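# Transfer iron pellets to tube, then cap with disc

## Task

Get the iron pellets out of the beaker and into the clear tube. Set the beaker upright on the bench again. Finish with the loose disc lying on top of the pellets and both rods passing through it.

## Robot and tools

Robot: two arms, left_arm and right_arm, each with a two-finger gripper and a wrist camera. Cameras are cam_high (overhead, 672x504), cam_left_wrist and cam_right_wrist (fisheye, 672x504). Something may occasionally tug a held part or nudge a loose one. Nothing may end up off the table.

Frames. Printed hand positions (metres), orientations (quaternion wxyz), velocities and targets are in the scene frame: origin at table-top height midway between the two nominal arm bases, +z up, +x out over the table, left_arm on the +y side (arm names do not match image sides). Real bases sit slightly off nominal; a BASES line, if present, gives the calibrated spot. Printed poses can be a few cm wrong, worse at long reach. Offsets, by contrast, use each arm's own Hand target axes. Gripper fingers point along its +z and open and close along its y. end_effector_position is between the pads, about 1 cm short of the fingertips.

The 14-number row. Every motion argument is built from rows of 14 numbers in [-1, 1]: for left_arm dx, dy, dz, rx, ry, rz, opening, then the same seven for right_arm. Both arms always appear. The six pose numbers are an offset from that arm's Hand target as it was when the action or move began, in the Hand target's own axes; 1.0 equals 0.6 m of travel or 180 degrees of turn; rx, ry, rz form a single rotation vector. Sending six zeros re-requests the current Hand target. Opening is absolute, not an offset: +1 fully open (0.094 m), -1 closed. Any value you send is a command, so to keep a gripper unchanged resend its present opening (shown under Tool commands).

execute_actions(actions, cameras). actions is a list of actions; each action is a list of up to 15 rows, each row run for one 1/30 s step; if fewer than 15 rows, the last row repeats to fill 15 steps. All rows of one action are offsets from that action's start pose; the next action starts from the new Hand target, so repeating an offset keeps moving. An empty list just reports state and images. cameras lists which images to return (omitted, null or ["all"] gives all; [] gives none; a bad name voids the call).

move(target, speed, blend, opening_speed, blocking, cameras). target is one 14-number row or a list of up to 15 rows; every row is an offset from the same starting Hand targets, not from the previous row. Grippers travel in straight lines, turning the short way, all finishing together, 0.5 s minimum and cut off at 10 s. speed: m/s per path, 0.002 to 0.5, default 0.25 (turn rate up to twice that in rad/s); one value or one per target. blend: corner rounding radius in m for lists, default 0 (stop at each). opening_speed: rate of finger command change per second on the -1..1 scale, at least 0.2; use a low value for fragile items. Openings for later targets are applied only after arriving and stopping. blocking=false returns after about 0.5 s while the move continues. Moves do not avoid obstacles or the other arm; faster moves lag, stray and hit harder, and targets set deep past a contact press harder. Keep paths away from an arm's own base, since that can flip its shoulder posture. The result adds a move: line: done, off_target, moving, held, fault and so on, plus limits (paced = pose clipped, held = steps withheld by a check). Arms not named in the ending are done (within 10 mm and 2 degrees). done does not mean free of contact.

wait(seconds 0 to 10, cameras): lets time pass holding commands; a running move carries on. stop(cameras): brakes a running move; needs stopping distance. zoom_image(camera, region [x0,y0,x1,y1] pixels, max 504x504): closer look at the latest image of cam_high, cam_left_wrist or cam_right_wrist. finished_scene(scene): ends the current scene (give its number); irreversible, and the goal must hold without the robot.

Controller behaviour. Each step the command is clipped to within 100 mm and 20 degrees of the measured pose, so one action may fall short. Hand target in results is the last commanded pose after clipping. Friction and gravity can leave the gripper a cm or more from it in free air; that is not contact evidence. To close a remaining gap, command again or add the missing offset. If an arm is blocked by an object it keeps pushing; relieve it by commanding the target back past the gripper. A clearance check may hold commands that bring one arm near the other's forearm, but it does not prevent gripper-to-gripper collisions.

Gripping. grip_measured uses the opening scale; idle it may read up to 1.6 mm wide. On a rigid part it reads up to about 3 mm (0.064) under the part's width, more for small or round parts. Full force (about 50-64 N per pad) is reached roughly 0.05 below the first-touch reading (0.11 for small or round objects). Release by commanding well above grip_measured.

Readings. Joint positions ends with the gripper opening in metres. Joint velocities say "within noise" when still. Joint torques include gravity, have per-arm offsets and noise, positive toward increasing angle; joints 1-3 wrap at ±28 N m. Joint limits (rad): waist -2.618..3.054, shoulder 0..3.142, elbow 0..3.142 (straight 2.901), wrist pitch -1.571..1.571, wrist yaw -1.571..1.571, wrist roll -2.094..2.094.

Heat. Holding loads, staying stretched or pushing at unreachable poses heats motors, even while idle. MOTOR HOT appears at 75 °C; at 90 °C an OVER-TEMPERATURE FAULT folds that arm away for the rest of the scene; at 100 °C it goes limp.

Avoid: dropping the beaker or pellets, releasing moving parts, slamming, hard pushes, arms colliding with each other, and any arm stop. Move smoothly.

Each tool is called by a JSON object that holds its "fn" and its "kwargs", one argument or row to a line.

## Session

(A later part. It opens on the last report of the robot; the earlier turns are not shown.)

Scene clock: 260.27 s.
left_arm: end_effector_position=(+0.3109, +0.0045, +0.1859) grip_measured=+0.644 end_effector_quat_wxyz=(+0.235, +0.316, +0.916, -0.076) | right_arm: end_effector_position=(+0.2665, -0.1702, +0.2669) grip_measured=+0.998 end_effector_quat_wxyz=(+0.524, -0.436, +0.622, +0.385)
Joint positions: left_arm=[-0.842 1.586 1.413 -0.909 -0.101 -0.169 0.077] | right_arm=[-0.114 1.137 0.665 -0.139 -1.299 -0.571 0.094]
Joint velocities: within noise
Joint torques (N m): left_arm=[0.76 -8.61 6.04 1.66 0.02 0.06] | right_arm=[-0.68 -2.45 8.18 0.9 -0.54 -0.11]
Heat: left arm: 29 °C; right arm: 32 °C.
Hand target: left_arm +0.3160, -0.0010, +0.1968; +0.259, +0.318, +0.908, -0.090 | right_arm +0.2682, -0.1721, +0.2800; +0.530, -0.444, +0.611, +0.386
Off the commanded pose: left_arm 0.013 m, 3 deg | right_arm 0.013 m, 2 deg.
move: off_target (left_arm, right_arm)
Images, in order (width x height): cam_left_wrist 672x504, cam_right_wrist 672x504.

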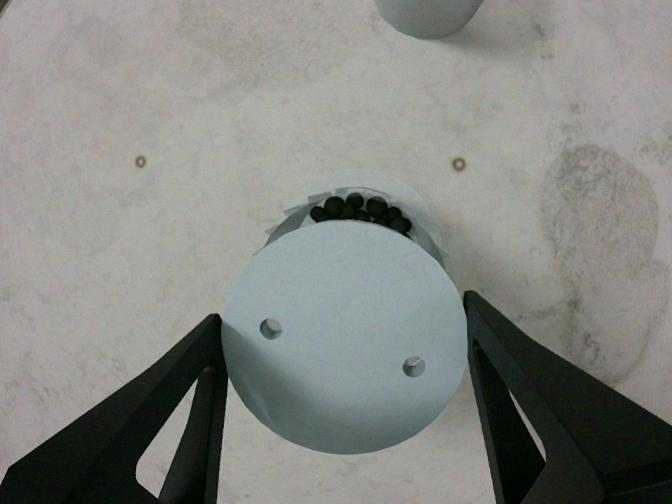

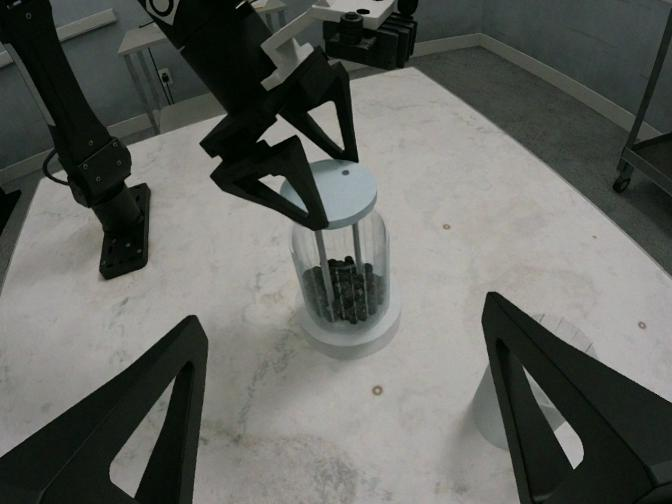

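{"fn": "move", "kwargs": {
  "target": [-0.0055, -0.0008, 0.0002, 0, -0.0061, 0, 0.56, 0, 0, 0, 0, 0, 0, 1],
  "speed": 0.02,
  "cameras": ["cam_left_wrist", "cam_right_wrist"]
}}

{"fn": "zoom_image", "kwargs": {
  "camera": "cam_left_wrist",
  "region": [240, 300, 300, 360]
}}

{"fn": "zoom_image", "kwargs": {
  "camera": "cam_left_wrist",
  "region": [384, 336, 444, 396]
}}

{"fn": "zoom_image", "kwargs": {
  "camera": "cam_right_wrist",
  "region": [260, 120, 400, 260]
}}

Scene clock: 263.50 s.
left_arm: end_effector_position=(+0.3129, +0.0022, +0.1856) grip_measured=+0.644 end_effector_quat_wxyz=(+0.240, +0.315, +0.915, -0.080) | right_arm: end_effector_position=(+0.2665, -0.1702, +0.2669) grip_measured=+0.998 end_effector_quat_wxyz=(+0.524, -0.436, +0.622, +0.385)
Joint positions: left_arm=[-0.842 1.586 1.405 -0.887 -0.101 -0.169 0.077] | right_arm=[-0.114 1.137 0.665 -0.139 -1.299 -0.571 0.094]
Joint velocities: within noise
Joint torques (N m): left_arm=[0.42 -8.92 5.96 1.68 -0.02 0.09] | right_arm=[-0.75 -2.4 8.31 0.87 -0.54 -0.08]
Heat: left arm: 29 °C; right arm: 32 °C.
Hand target: left_arm +0.3179, -0.0032, +0.1985; +0.267, +0.317, +0.905, -0.093 | right_arm +0.2682, -0.1721, +0.2800; +0.530, -0.444, +0.611, +0.386
Off the commanded pose: left_arm 0.015 m, 4 deg | right_arm 0.013 m, 2 deg.
move: off_target (left_arm, right_arm)
Images, in order (width x height): cam_left_wrist 672x504, cam_right_wrist 672x504.

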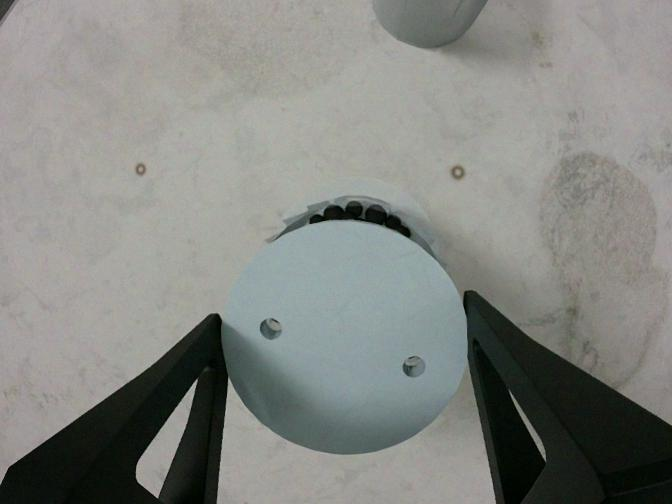

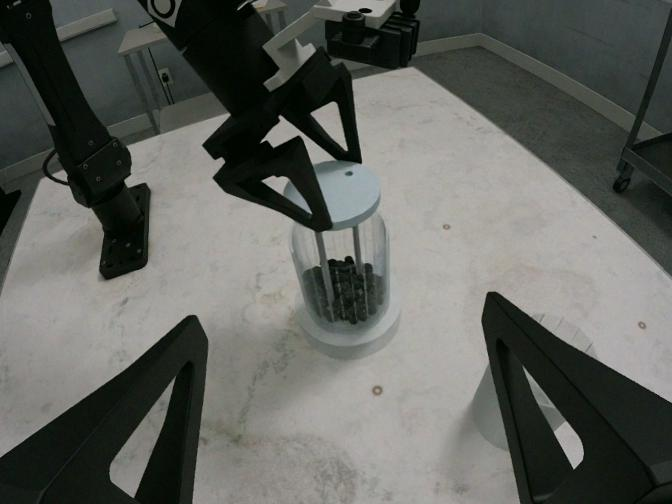

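Scaled by 8.400 from the camera's 672x504 image, which has a finer 960x720 frame.

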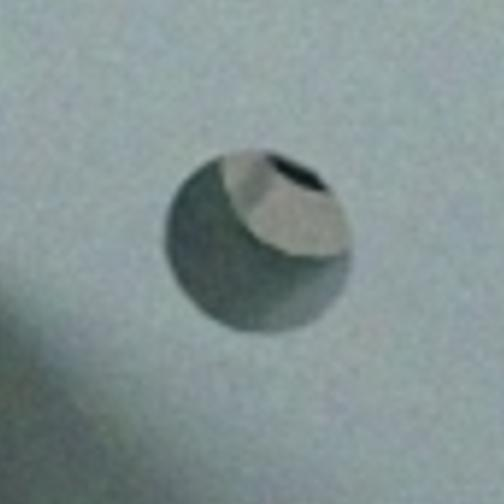

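Scaled by 8.400 from the camera's 672x504 image, which has a finer 960x720 frame.

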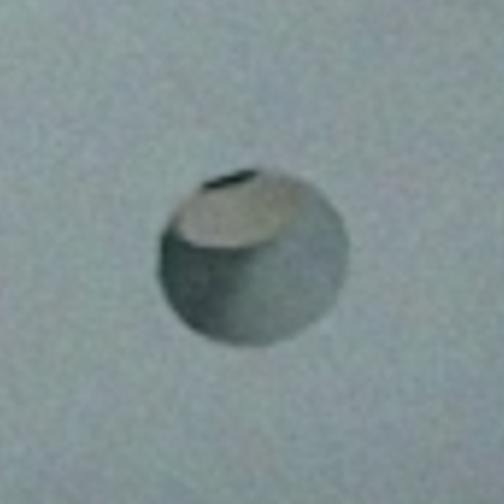

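Scaled by 3.600 from the camera's 672x504 image, which has a finer 960x720 frame.

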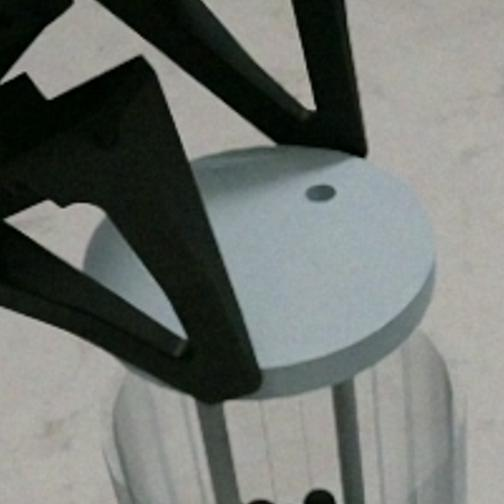

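{"fn": "move", "kwargs": {
  "target": [0.0027, 0, 0.0042, 0, 0, 0, 0.56, 0, 0, 0, 0, 0, 0, 1],
  "speed": 0.02,
  "cameras": ["cam_left_wrist", "cam_right_wrist"]
}}

{"fn": "zoom_image", "kwargs": {
  "camera": "cam_left_wrist",
  "region": [240, 300, 300, 360]
}}

{"fn": "zoom_image", "kwargs": {
  "camera": "cam_left_wrist",
  "region": [384, 336, 444, 396]
}}

{"fn": "zoom_image", "kwargs": {
  "camera": "cam_right_wrist",
  "region": [260, 120, 400, 260]
}}

Scene clock: 266.77 s.
left_arm: end_effector_position=(+0.3130, +0.0020, +0.1825) grip_measured=+0.644 end_effector_quat_wxyz=(+0.240, +0.315, +0.915, -0.080) | right_arm: end_effector_position=(+0.2665, -0.1702, +0.2669) grip_measured=+0.998 end_effector_quat_wxyz=(+0.524, -0.436, +0.622, +0.385)
Joint positions: left_arm=[-0.842 1.586 1.393 -0.875 -0.101 -0.169 0.077] | right_arm=[-0.114 1.137 0.665 -0.139 -1.299 -0.571 0.094]
Joint velocities: within noise
Joint torques (N m): left_arm=[0.39 -9.22 6.17 1.67 0.02 0.02] | right_arm=[-0.61 -2.52 8.25 0.9 -0.54 -0.1]
Heat: left arm: 29 °C; right arm: 32 °C.
Hand target: left_arm +0.3179, -0.0032, +0.1955; +0.267, +0.317, +0.905, -0.093 | right_arm +0.2682, -0.1721, +0.2800; +0.530, -0.444, +0.611, +0.386
Off the commanded pose: left_arm 0.015 m, 4 deg | right_arm 0.013 m, 2 deg.
move: off_target (left_arm, right_arm)
Images, in order (width x height): cam_left_wrist 672x504, cam_right_wrist 672x504.

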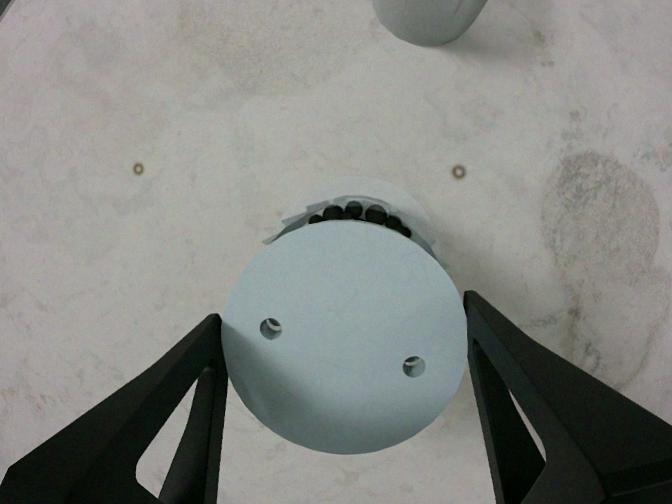

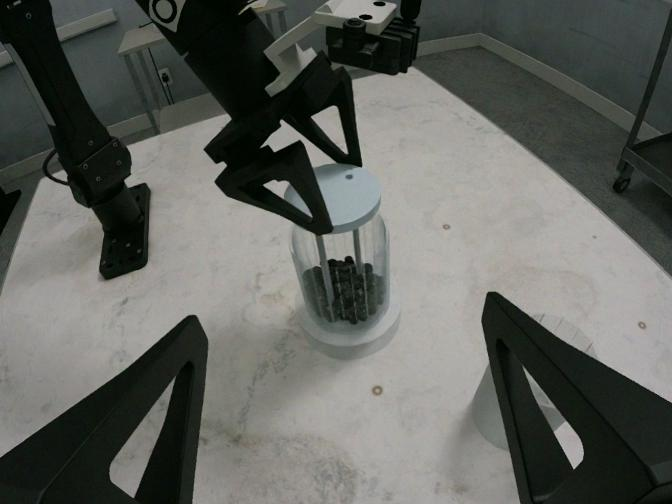

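Scaled by 8.400 from the camera's 672x504 image, which has a finer 960x720 frame.

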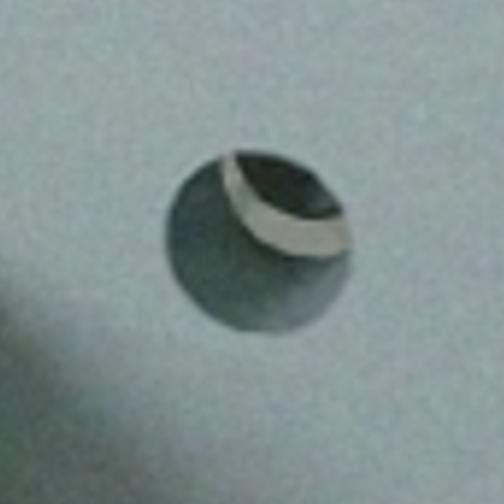

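Scaled by 8.400 from the camera's 672x504 image, which has a finer 960x720 frame.

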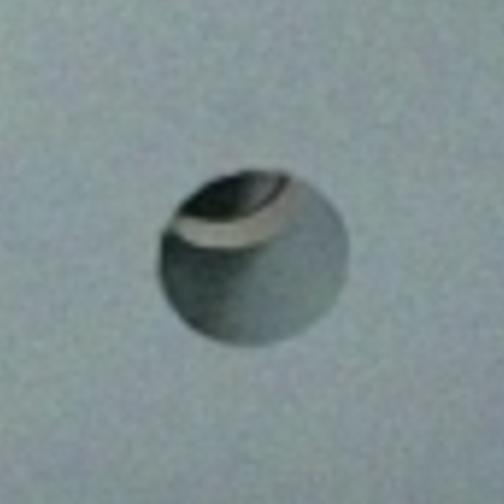

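Scaled by 3.600 from the camera's 672x504 image, which has a finer 960x720 frame.

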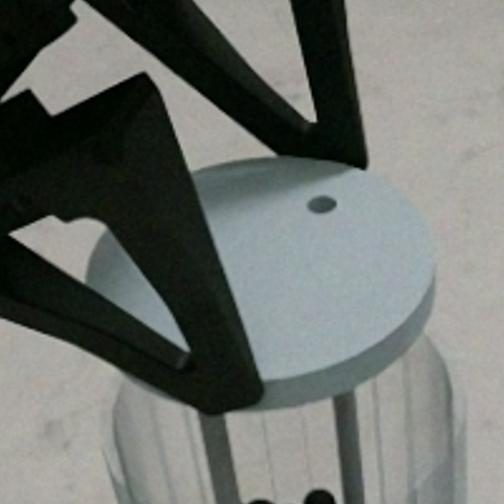

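{"fn": "move", "kwargs": {
  "target": [0.0005, 0.0003, 0.003, 0, -0.0011, 0, 0.56, 0, 0, 0, 0, 0, 0, 1],
  "speed": 0.02,
  "cameras": ["cam_left_wrist", "cam_right_wrist"]
}}

{"fn": "zoom_image", "kwargs": {
  "camera": "cam_left_wrist",
  "region": [250, 308, 292, 350]
}}

{"fn": "zoom_image", "kwargs": {
  "camera": "cam_left_wrist",
  "region": [393, 346, 435, 388]
}}

{"fn": "zoom_image", "kwargs": {
  "camera": "cam_right_wrist",
  "region": [260, 120, 400, 260]
}}

Scene clock: 275.63 s.
left_arm: end_effector_position=(+0.3133, +0.0017, +0.1804) grip_measured=+0.644 end_effector_quat_wxyz=(+0.241, +0.316, +0.914, -0.080) | right_arm: end_effector_position=(+0.2665, -0.1702, +0.2669) grip_measured=+0.998 end_effector_quat_wxyz=(+0.524, -0.436, +0.622, +0.385)
Joint positions: left_arm=[-0.842 1.586 1.384 -0.864 -0.101 -0.168 0.077] | right_arm=[-0.114 1.137 0.665 -0.139 -1.299 -0.571 0.094]
Joint velocities: within noise
Joint torques (N m): left_arm=[0.38 -9.2 6.27 1.68 0 0.02] | right_arm=[-0.62 -2.43 8.21 0.91 -0.54 -0.13]
Heat: left arm: 29 °C; right arm: 32 °C.
Hand target: left_arm +0.3186, -0.0035, +0.1938; +0.269, +0.317, +0.905, -0.093 | right_arm +0.2682, -0.1721, +0.2800; +0.530, -0.444, +0.611, +0.386
Off the commanded pose: left_arm 0.015 m, 4 deg | right_arm 0.013 m, 2 deg.
move: off_target (left_arm, right_arm)
Images, in order (width x height): cam_left_wrist 672x504, cam_right_wrist 672x504.

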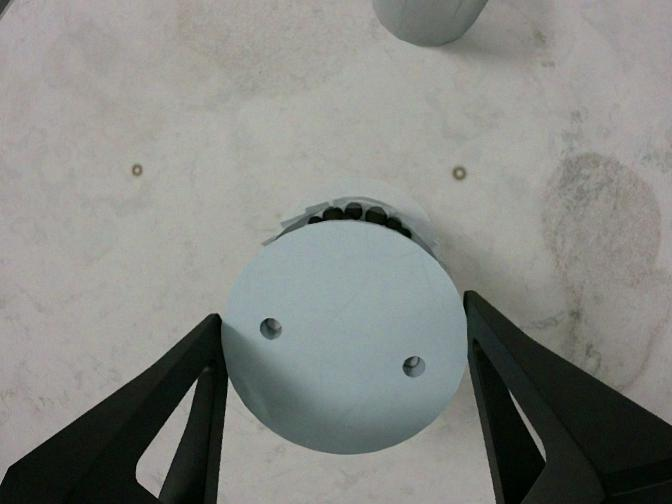

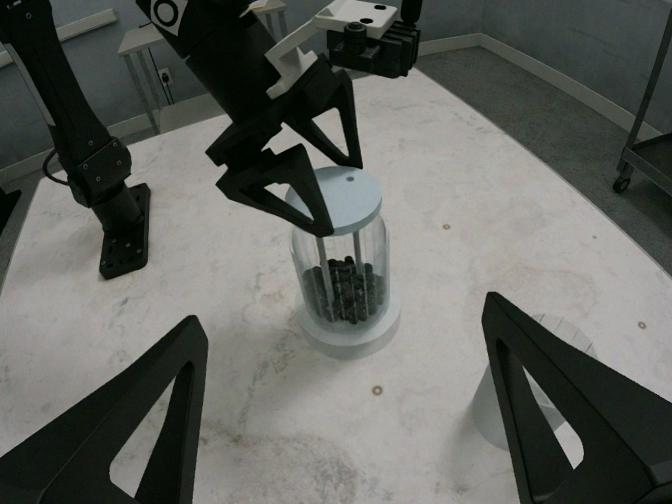

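Scaled by 12.000 from the camera's 672x504 image, which has a finer 960x720 frame.

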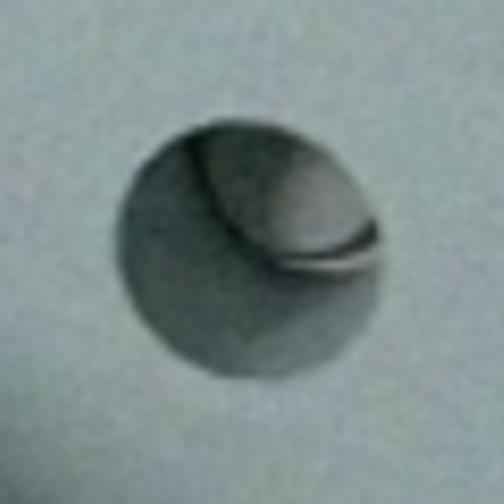

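Scaled by 12.000 from the camera's 672x504 image, which has a finer 960x720 frame.

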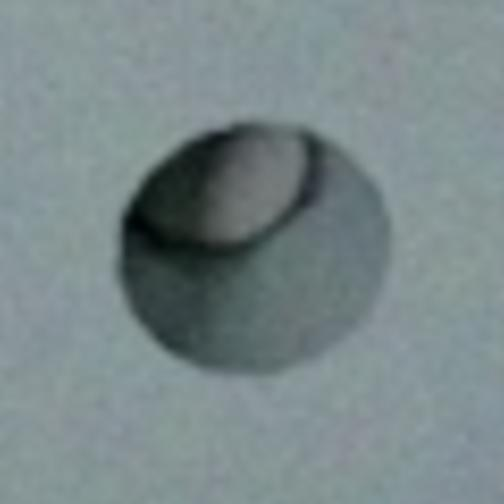

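Scaled by 3.600 from the camera's 672x504 image, which has a finer 960x720 frame.

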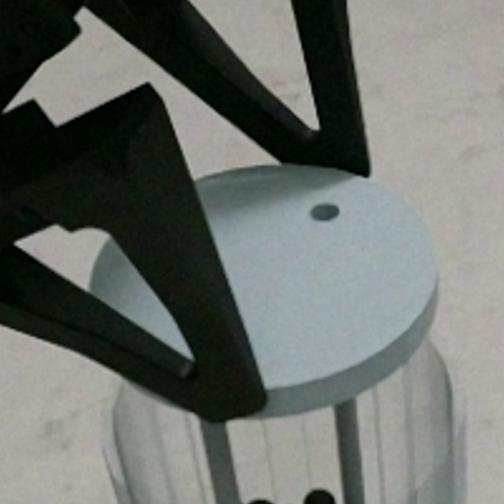

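{"fn": "move", "kwargs": {
  "target": [0.0027, 0, 0.0042, 0, 0, 0, 0.56, 0, 0, 0, 0, 0, 0, 1],
  "speed": 0.02,
  "cameras": ["cam_left_wrist", "cam_right_wrist"]
}}

{"fn": "zoom_image", "kwargs": {
  "camera": "cam_left_wrist",
  "region": [250, 308, 292, 350]
}}

{"fn": "zoom_image", "kwargs": {
  "camera": "cam_left_wrist",
  "region": [393, 346, 435, 388]
}}

{"fn": "zoom_image", "kwargs": {
  "camera": "cam_right_wrist",
  "region": [260, 120, 400, 260]
}}

Scene clock: 277.43 s.
left_arm: end_effector_position=(+0.3134, +0.0016, +0.1773) grip_measured=+0.644 end_effector_quat_wxyz=(+0.241, +0.316, +0.914, -0.080) | right_arm: end_effector_position=(+0.2665, -0.1702, +0.2669) grip_measured=+0.998 end_effector_quat_wxyz=(+0.524, -0.436, +0.622, +0.385)
Joint positions: left_arm=[-0.842 1.586 1.372 -0.852 -0.101 -0.168 0.077] | right_arm=[-0.114 1.137 0.665 -0.139 -1.299 -0.571 0.094]
Joint velocities: within noise
Joint torques (N m): left_arm=[0.42 -9.43 5.93 1.66 -0.06 0.04] | right_arm=[-0.72 -2.41 8.23 0.92 -0.55 -0.11]
Heat: left arm: 29 °C; right arm: 32 °C.
Hand target: left_arm +0.3186, -0.0035, +0.1908; +0.269, +0.317, +0.905, -0.093 | right_arm +0.2682, -0.1721, +0.2800; +0.530, -0.444, +0.611, +0.386
Off the commanded pose: left_arm 0.015 m, 4 deg | right_arm 0.013 m, 2 deg.
move: off_target (left_arm, right_arm)
Images, in order (width x height): cam_left_wrist 672x504, cam_right_wrist 672x504.

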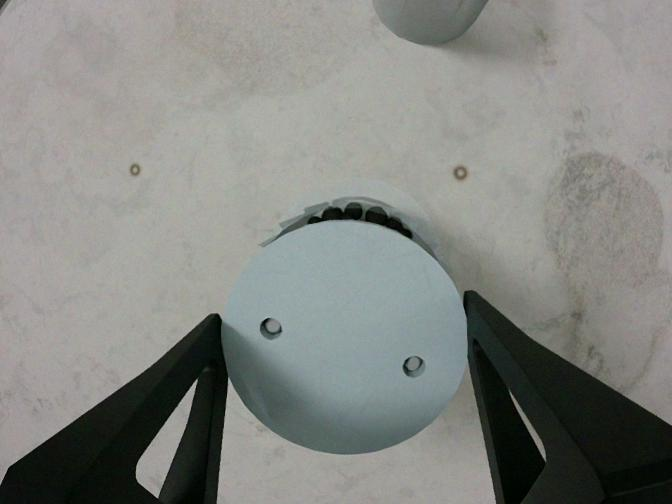

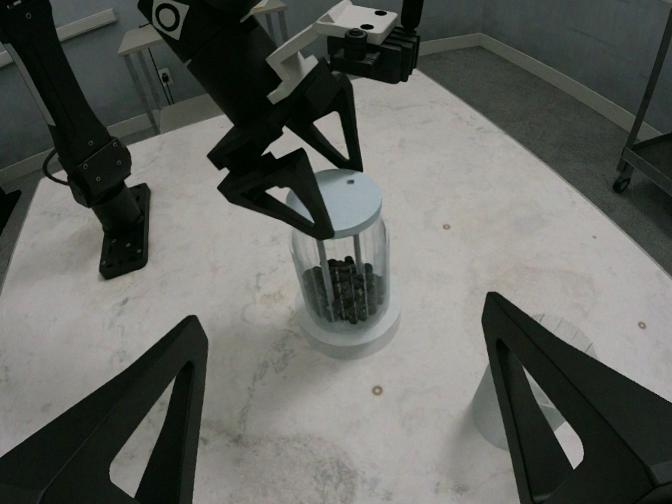

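Scaled by 12.000 from the camera's 672x504 image, which has a finer 960x720 frame.

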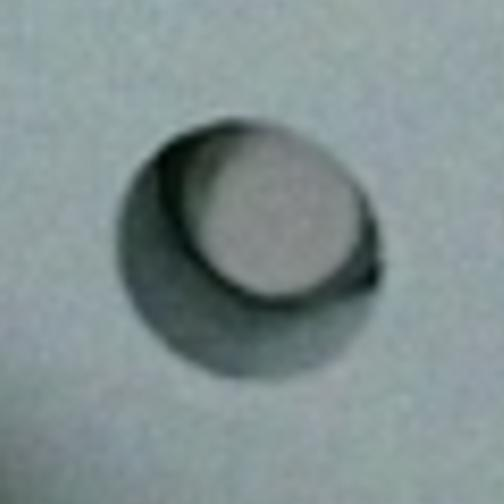

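Scaled by 12.000 from the camera's 672x504 image, which has a finer 960x720 frame.

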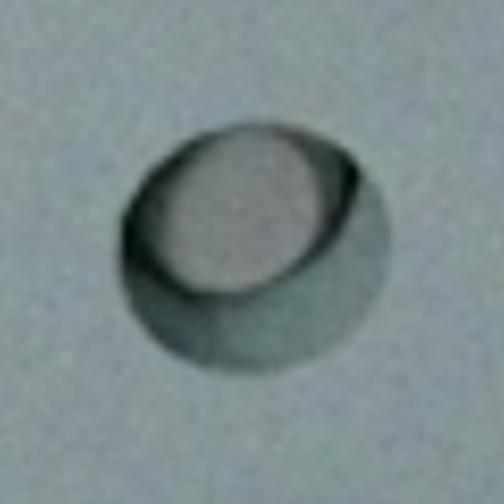

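Scaled by 3.600 from the camera's 672x504 image, which has a finer 960x720 frame.

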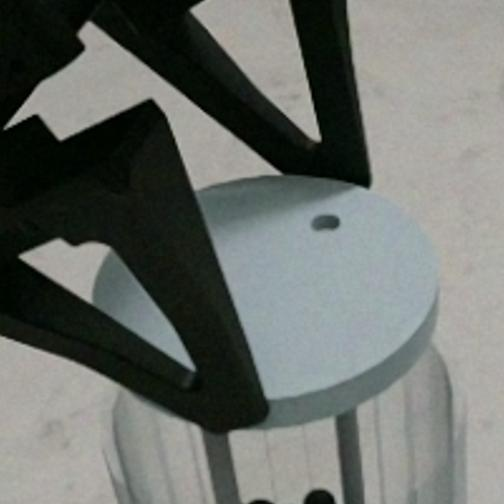

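{"fn": "move", "kwargs": {
  "target": [0.0108, 0, 0.0168, 0, 0, 0, 0.56, 0, 0, 0, 0, 0, 0, 1],
  "speed": 0.02,
  "cameras": ["cam_left_wrist", "cam_right_wrist"]
}}

{"fn": "zoom_image", "kwargs": {
  "camera": "cam_left_wrist",
  "region": [190, 180, 510, 500]
}}

{"fn": "zoom_image", "kwargs": {
  "camera": "cam_right_wrist",
  "region": [240, 120, 440, 320]
}}

Scene clock: 280.53 s.
left_arm: end_effector_position=(+0.3134, +0.0016, +0.1649) grip_measured=+0.644 end_effector_quat_wxyz=(+0.241, +0.316, +0.914, -0.080) | right_arm: end_effector_position=(+0.2665, -0.1702, +0.2669) grip_measured=+0.998 end_effector_quat_wxyz=(+0.524, -0.436, +0.622, +0.385)
Joint positions: left_arm=[-0.842 1.586 1.322 -0.803 -0.101 -0.168 0.077] | right_arm=[-0.114 1.137 0.665 -0.139 -1.299 -0.571 0.094]
Joint velocities: within noise
Joint torques (N m): left_arm=[0.4 -9.48 5.97 1.67 -0.04 0.06] | right_arm=[-0.7 -2.37 8.2 0.89 -0.57 -0.1]
Heat: left arm: 28 °C; right arm: 31 °C.
Hand target: left_arm +0.3187, -0.0035, +0.1788; +0.269, +0.317, +0.905, -0.093 | right_arm +0.2682, -0.1721, +0.2800; +0.530, -0.444, +0.611, +0.386
Off the commanded pose: left_arm 0.016 m, 4 deg | right_arm 0.013 m, 2 deg.
move: off_target (left_arm, right_arm)
Images, in order (width x height): cam_left_wrist 672x504, cam_right_wrist 672x504.

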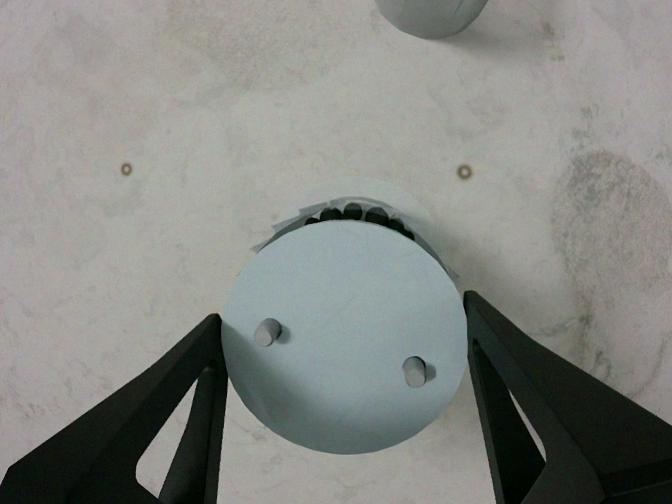

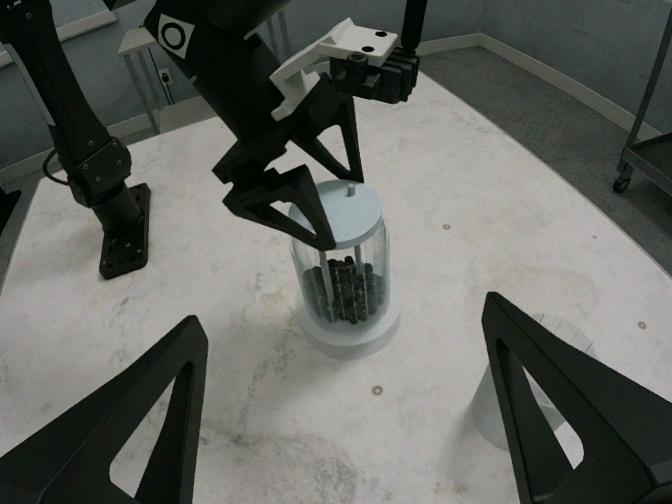

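Scaled by 1.575 from the camera's 672x504 image, which has a finer 960x720 frame.

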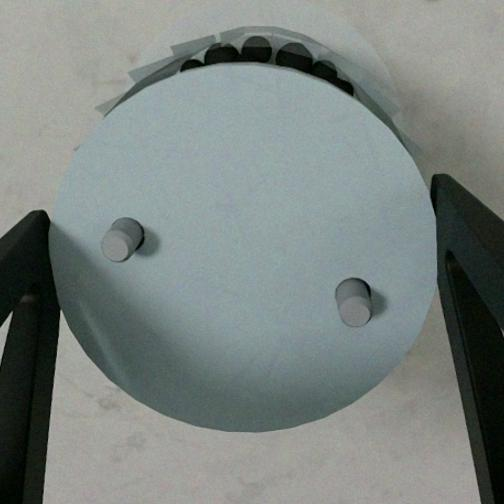

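Scaled by 2.520 from the camera's 672x504 image, which has a finer 960x720 frame.

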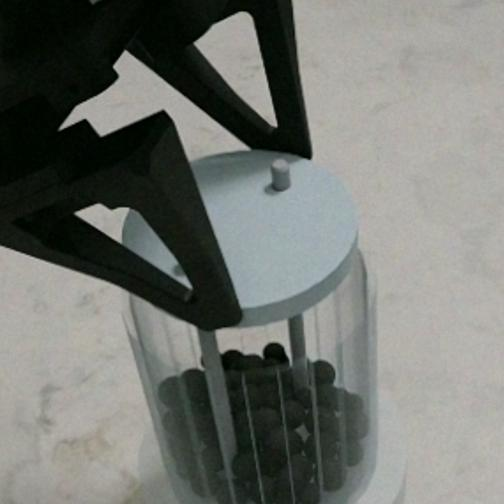

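{"fn": "move", "kwargs": {
  "target": [0.0163, 0, 0.0252, 0, 0, 0, 0.56, 0, 0, 0, 0, 0, 0, 1],
  "speed": 0.03,
  "cameras": ["cam_left_wrist", "cam_right_wrist"]
}}

{"fn": "zoom_image", "kwargs": {
  "camera": "cam_left_wrist",
  "region": [190, 180, 510, 500]
}}

{"fn": "zoom_image", "kwargs": {
  "camera": "cam_right_wrist",
  "region": [260, 160, 420, 320]
}}

Scene clock: 282.97 s.
left_arm: end_effector_position=(+0.3136, +0.0014, +0.1487) grip_measured=+0.644 end_effector_quat_wxyz=(+0.244, +0.315, +0.914, -0.081) | right_arm: end_effector_position=(+0.2665, -0.1702, +0.2669) grip_measured=+0.998 end_effector_quat_wxyz=(+0.524, -0.436, +0.622, +0.385)
Joint positions: left_arm=[-0.842 1.586 1.255 -0.729 -0.101 -0.168 0.077] | right_arm=[-0.114 1.137 0.665 -0.139 -1.299 -0.571 0.094]
Joint velocities: within noise
Joint torques (N m): left_arm=[0.36 -9.03 6.15 1.61 -0.01 0.09] | right_arm=[-0.66 -2.54 8.14 0.89 -0.55 -0.1]
Heat: left arm: 28 °C; right arm: 31 °C.
Hand target: left_arm +0.3188, -0.0035, +0.1608; +0.269, +0.317, +0.905, -0.093 | right_arm +0.2682, -0.1721, +0.2800; +0.530, -0.444, +0.611, +0.386
Off the commanded pose: left_arm 0.014 m, 3 deg | right_arm 0.013 m, 2 deg.
move: off_target (left_arm, right_arm)
Images, in order (width x height): cam_left_wrist 672x504, cam_right_wrist 672x504.

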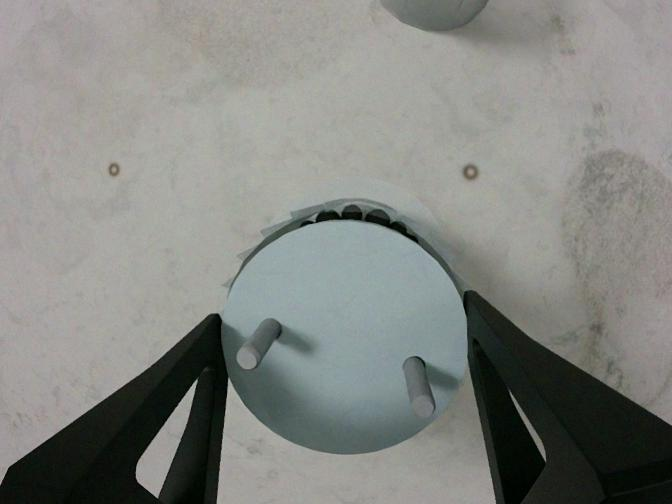

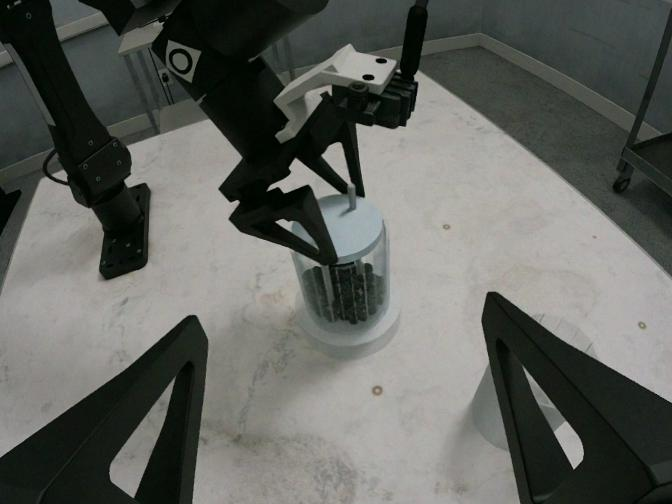

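Scaled by 1.575 from the camera's 672x504 image, which has a finer 960x720 frame.

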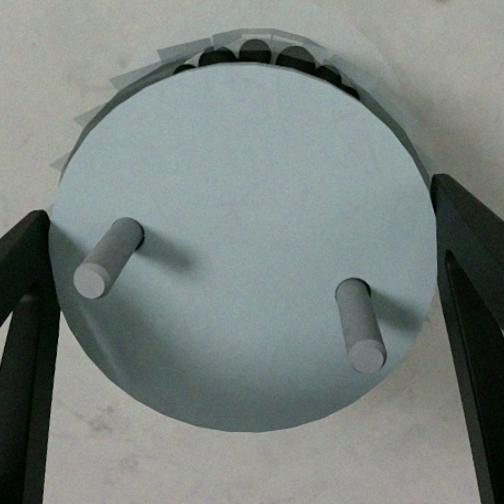

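Scaled by 3.150 from the camera's 672x504 image, which has a finer 960x720 frame.

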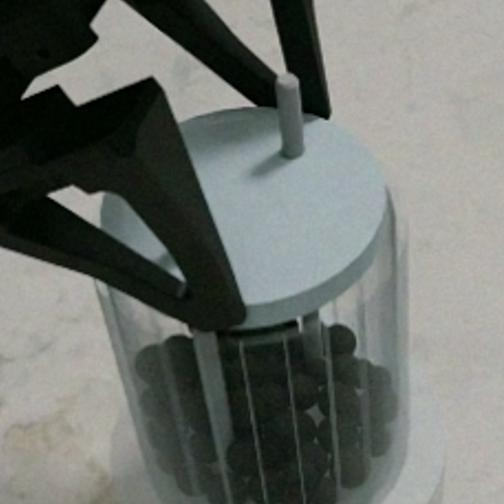

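{"fn": "zoom_image", "kwargs": {
  "camera": "cam_right_wrist",
  "region": [280, 220, 400, 300]
}}

{"fn": "zoom_image", "kwargs": {
  "camera": "cam_left_wrist",
  "region": [200, 240, 270, 350]
}}

{"fn": "zoom_image", "kwargs": {
  "camera": "cam_left_wrist",
  "region": [420, 220, 500, 350]
}}

Scaled by 4.200 from the camera's 672x504 image, which has a finer 960x720 frame.

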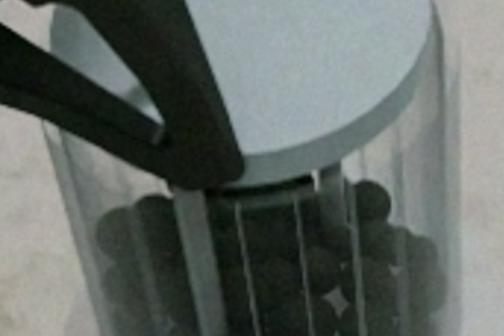

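Scaled by 4.582 from the camera's 672x504 image, which has a finer 960x720 frame.

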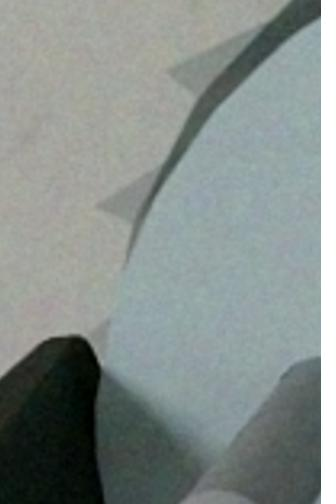

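Scaled by 3.877 from the camera's 672x504 image, which has a finer 960x720 frame.

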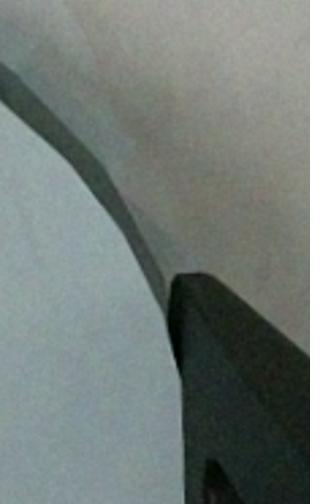

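{"fn": "move", "kwargs": {
  "target": [0.0045, 0, 0.007, 0, 0, 0, 0.56, 0, 0, 0, 0, 0, 0, 1],
  "speed": 0.02,
  "cameras": ["cam_left_wrist", "cam_right_wrist"]
}}

{"fn": "zoom_image", "kwargs": {
  "camera": "cam_right_wrist",
  "region": [280, 190, 400, 310]
}}

Scene clock: 290.23 s.
left_arm: end_effector_position=(+0.3137, +0.0013, +0.1462) grip_measured=+0.644 end_effector_quat_wxyz=(+0.244, +0.315, +0.913, -0.082) | right_arm: end_effector_position=(+0.2665, -0.1702, +0.2669) grip_measured=+0.998 end_effector_quat_wxyz=(+0.524, -0.436, +0.622, +0.385)
Joint positions: left_arm=[-0.842 1.586 1.244 -0.717 -0.101 -0.168 0.077] | right_arm=[-0.114 1.137 0.665 -0.139 -1.299 -0.571 0.094]
Joint velocities: within noise
Joint torques (N m): left_arm=[0.44 -9.03 5.57 1.71 0.01 0.06] | right_arm=[-0.7 -2.39 8.21 0.9 -0.56 -0.1]
Heat: left arm: 29 °C; right arm: 31 °C.
Hand target: left_arm +0.3188, -0.0035, +0.1558; +0.269, +0.317, +0.905, -0.093 | right_arm +0.2682, -0.1721, +0.2800; +0.530, -0.444, +0.611, +0.386
Off the commanded pose: left_arm 0.012 m, 3 deg | right_arm 0.013 m, 2 deg.
move: off_target (left_arm, right_arm)
Images, in order (width x height): cam_left_wrist 672x504, cam_right_wrist 672x504.

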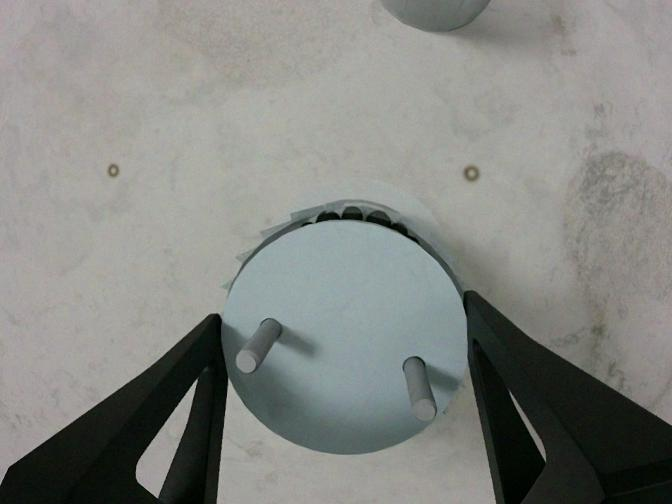

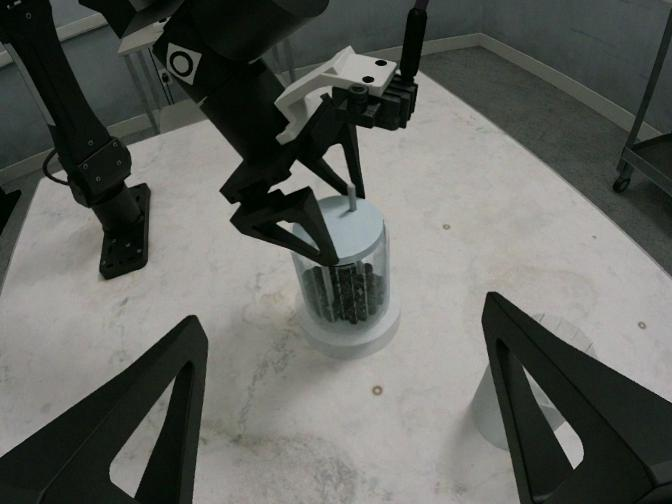

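Scaled by 4.200 from the camera's 672x504 image, which has a finer 960x720 frame.

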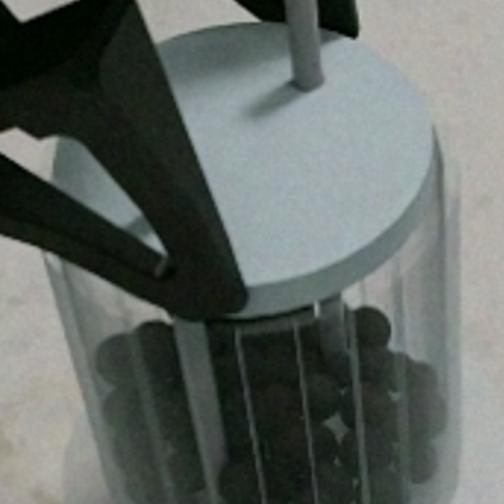

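{"fn": "move", "kwargs": {
  "target": [0.0036, 0, 0.0056, 0, 0, 0, 0.56, 0, 0, 0, 0, 0, 0, 1],
  "speed": 0.02,
  "cameras": ["cam_left_wrist", "cam_right_wrist"]
}}

{"fn": "zoom_image", "kwargs": {
  "camera": "cam_right_wrist",
  "region": [280, 190, 400, 310]
}}

{"fn": "zoom_image", "kwargs": {
  "camera": "cam_left_wrist",
  "region": [200, 200, 300, 350]
}}

Scene clock: 292.10 s.
left_arm: end_effector_position=(+0.3139, +0.0011, +0.1460) grip_measured=+0.644 end_effector_quat_wxyz=(+0.247, +0.315, +0.913, -0.083) | right_arm: end_effector_position=(+0.2665, -0.1702, +0.2669) grip_measured=+0.998 end_effector_quat_wxyz=(+0.524, -0.436, +0.622, +0.385)
Joint positions: left_arm=[-0.842 1.582 1.235 -0.705 -0.101 -0.168 0.077] | right_arm=[-0.114 1.137 0.665 -0.139 -1.299 -0.571 0.094]
Joint velocities: within noise
Joint torques (N m): left_arm=[0.32 -8.46 5.11 1.74 -0.06 0.06] | right_arm=[-0.66 -2.37 8.21 0.92 -0.53 -0.12]
Heat: left arm: 28 °C; right arm: 31 °C.
Hand target: left_arm +0.3188, -0.0036, +0.1518; +0.269, +0.317, +0.905, -0.093 | right_arm +0.2682, -0.1721, +0.2800; +0.530, -0.444, +0.611, +0.386
Off the commanded pose: left_arm 0.009 m, 3 deg | right_arm 0.013 m, 2 deg.
move: off_target (left_arm, right_arm)
Images, in order (width x height): cam_left_wrist 672x504, cam_right_wrist 672x504.

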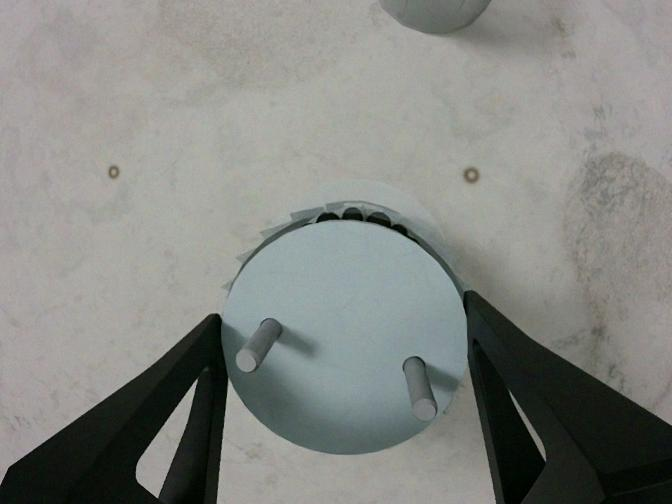

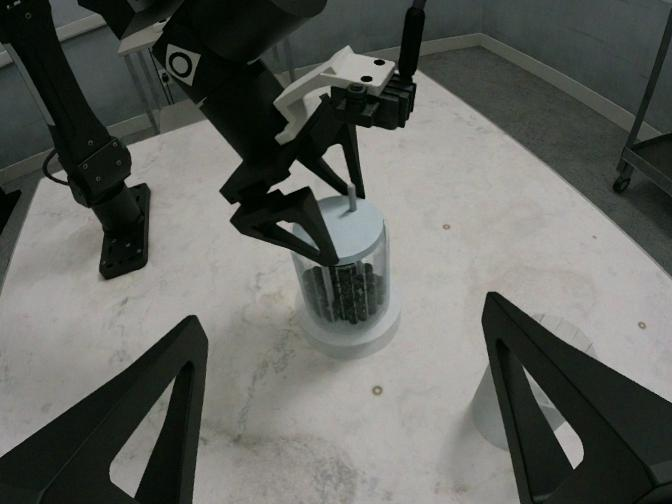

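Scaled by 4.200 from the camera's 672x504 image, which has a finer 960x720 frame.

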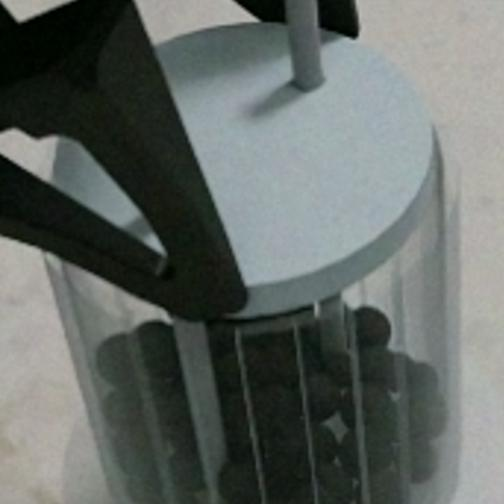

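Scaled by 3.360 from the camera's 672x504 image, which has a finer 960x720 frame.

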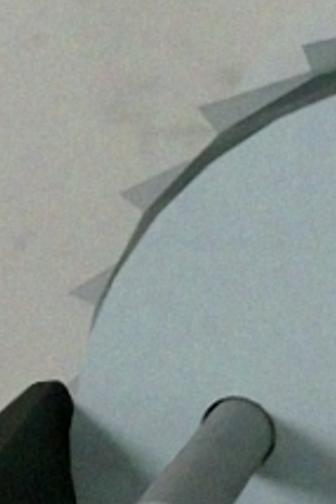

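{"fn": "move", "kwargs": {
  "target": [-0.0036, 0, -0.0056, 0, 0, 0, 0.56, 0, 0, 0, 0, 0, 0, 1],
  "speed": 0.03,
  "cameras": ["cam_left_wrist"]
}}

Scene clock: 295.83 s.
left_arm: end_effector_position=(+0.3139, +0.0011, +0.1460) grip_measured=+0.644 end_effector_quat_wxyz=(+0.248, +0.316, +0.912, -0.083) | right_arm: end_effector_position=(+0.2665, -0.1702, +0.2669) grip_measured=+0.998 end_effector_quat_wxyz=(+0.524, -0.436, +0.622, +0.385)
Joint positions: left_arm=[-0.842 1.582 1.235 -0.705 -0.101 -0.166 0.077] | right_arm=[-0.114 1.137 0.665 -0.139 -1.299 -0.571 0.094]
Joint velocities: within noise
Joint torques (N m): left_arm=[0.65 -8.66 6.27 1.66 -0.03 0.08] | right_arm=[-0.68 -2.45 8.25 0.89 -0.58 -0.11]
Heat: left arm: 28 °C; right arm: 31 °C.
Hand target: left_arm +0.3188, -0.0035, +0.1558; +0.269, +0.317, +0.905, -0.093 | right_arm +0.2682, -0.1721, +0.2800; +0.530, -0.444, +0.611, +0.386
Off the commanded pose: left_arm 0.012 m, 3 deg | right_arm 0.013 m, 2 deg.
move: off_target (left_arm, right_arm)
Images, in order (width x height): cam_left_wrist 672x504.

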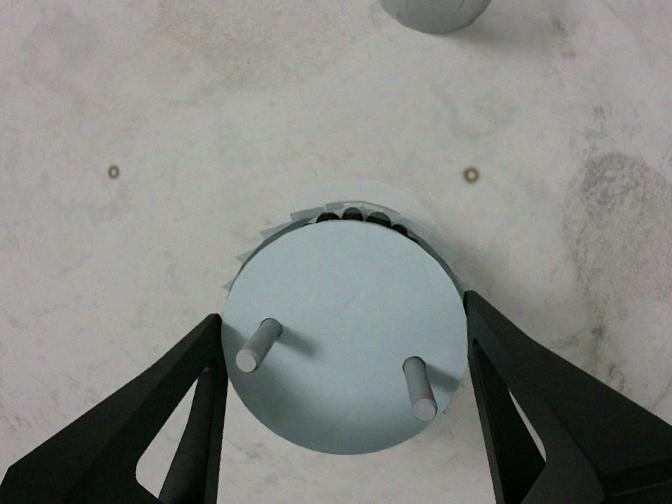

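{"fn": "move", "kwargs": {
  "target": [-0.0045, 0, -0.007, 0, 0, 0, 0.56, 0, 0, 0, 0, 0, 0, 1],
  "speed": 0.03,
  "cameras": ["cam_left_wrist"]
}}

Scene clock: 297.10 s.
left_arm: end_effector_position=(+0.3139, +0.0011, +0.1460) grip_measured=+0.644 end_effector_quat_wxyz=(+0.248, +0.316, +0.912, -0.083) | right_arm: end_effector_position=(+0.2665, -0.1702, +0.2669) grip_measured=+0.998 end_effector_quat_wxyz=(+0.524, -0.436, +0.622, +0.385)
Joint positions: left_arm=[-0.842 1.582 1.235 -0.705 -0.101 -0.166 0.077] | right_arm=[-0.114 1.137 0.665 -0.139 -1.299 -0.571 0.094]
Joint velocities: within noise
Joint torques (N m): left_arm=[0.38 -8.77 7.62 1.47 -0.01 0.02] | right_arm=[-0.61 -2.55 8.12 0.91 -0.56 -0.11]
Heat: left arm: 28 °C; right arm: 31 °C.
Hand target: left_arm +0.3188, -0.0035, +0.1608; +0.269, +0.317, +0.905, -0.093 | right_arm +0.2682, -0.1721, +0.2800; +0.530, -0.444, +0.611, +0.386
Off the commanded pose: left_arm 0.016 m, 3 deg | right_arm 0.013 m, 2 deg.
move: off_target (left_arm, right_arm)
Images, in order (width x height): cam_left_wrist 672x504.

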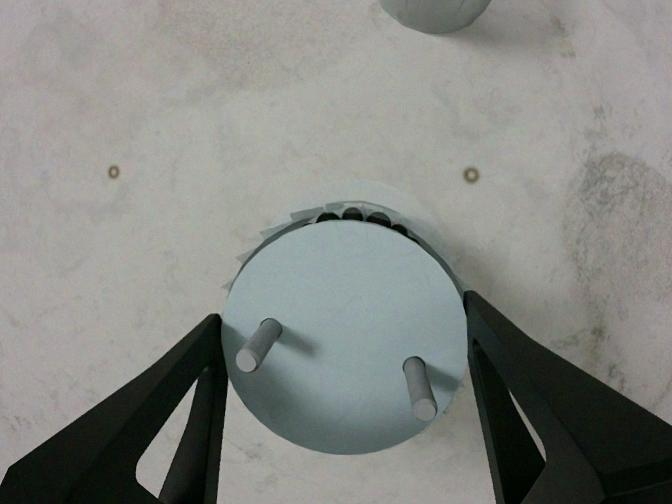

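{"fn": "move", "kwargs": {
  "target": [-0.0036, 0, -0.0056, 0, 0, 0, 0.56, 0, 0, 0, 0, 0, 0, 1],
  "speed": 0.02,
  "cameras": ["cam_left_wrist"]
}}

Scene clock: 298.40 s.
left_arm: end_effector_position=(+0.3139, +0.0010, +0.1463) grip_measured=+0.644 end_effector_quat_wxyz=(+0.248, +0.316, +0.912, -0.083) | right_arm: end_effector_position=(+0.2665, -0.1702, +0.2669) grip_measured=+0.998 end_effector_quat_wxyz=(+0.524, -0.436, +0.622, +0.385)
Joint positions: left_arm=[-0.842 1.582 1.237 -0.706 -0.101 -0.166 0.077] | right_arm=[-0.114 1.137 0.665 -0.139 -1.299 -0.571 0.094]
Joint velocities: within noise
Joint torques (N m): left_arm=[0.39 -8.54 8.75 1.27 -0.06 0.09] | right_arm=[-0.64 -2.4 8.27 0.93 -0.53 -0.11]
Heat: left arm: 28 °C; right arm: 31 °C.
Hand target: left_arm +0.3187, -0.0035, +0.1648; +0.269, +0.317, +0.905, -0.093 | right_arm +0.2682, -0.1721, +0.2800; +0.530, -0.444, +0.611, +0.386
Off the commanded pose: left_arm 0.020 m, 3 deg | right_arm 0.013 m, 2 deg.
move: off_target (left_arm, right_arm)
Images, in order (width x height): cam_left_wrist 672x504.

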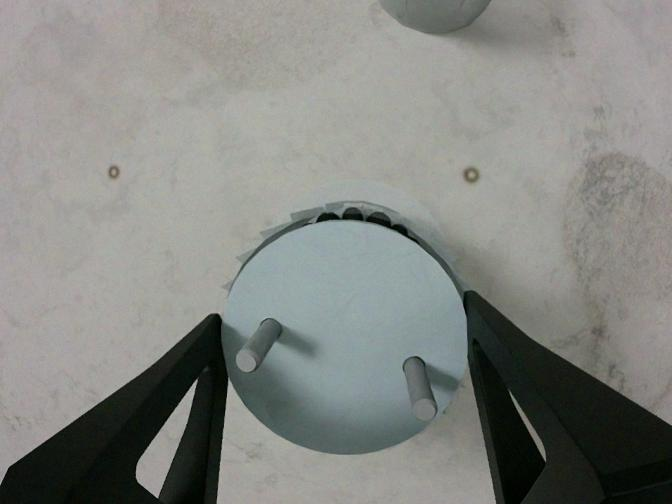

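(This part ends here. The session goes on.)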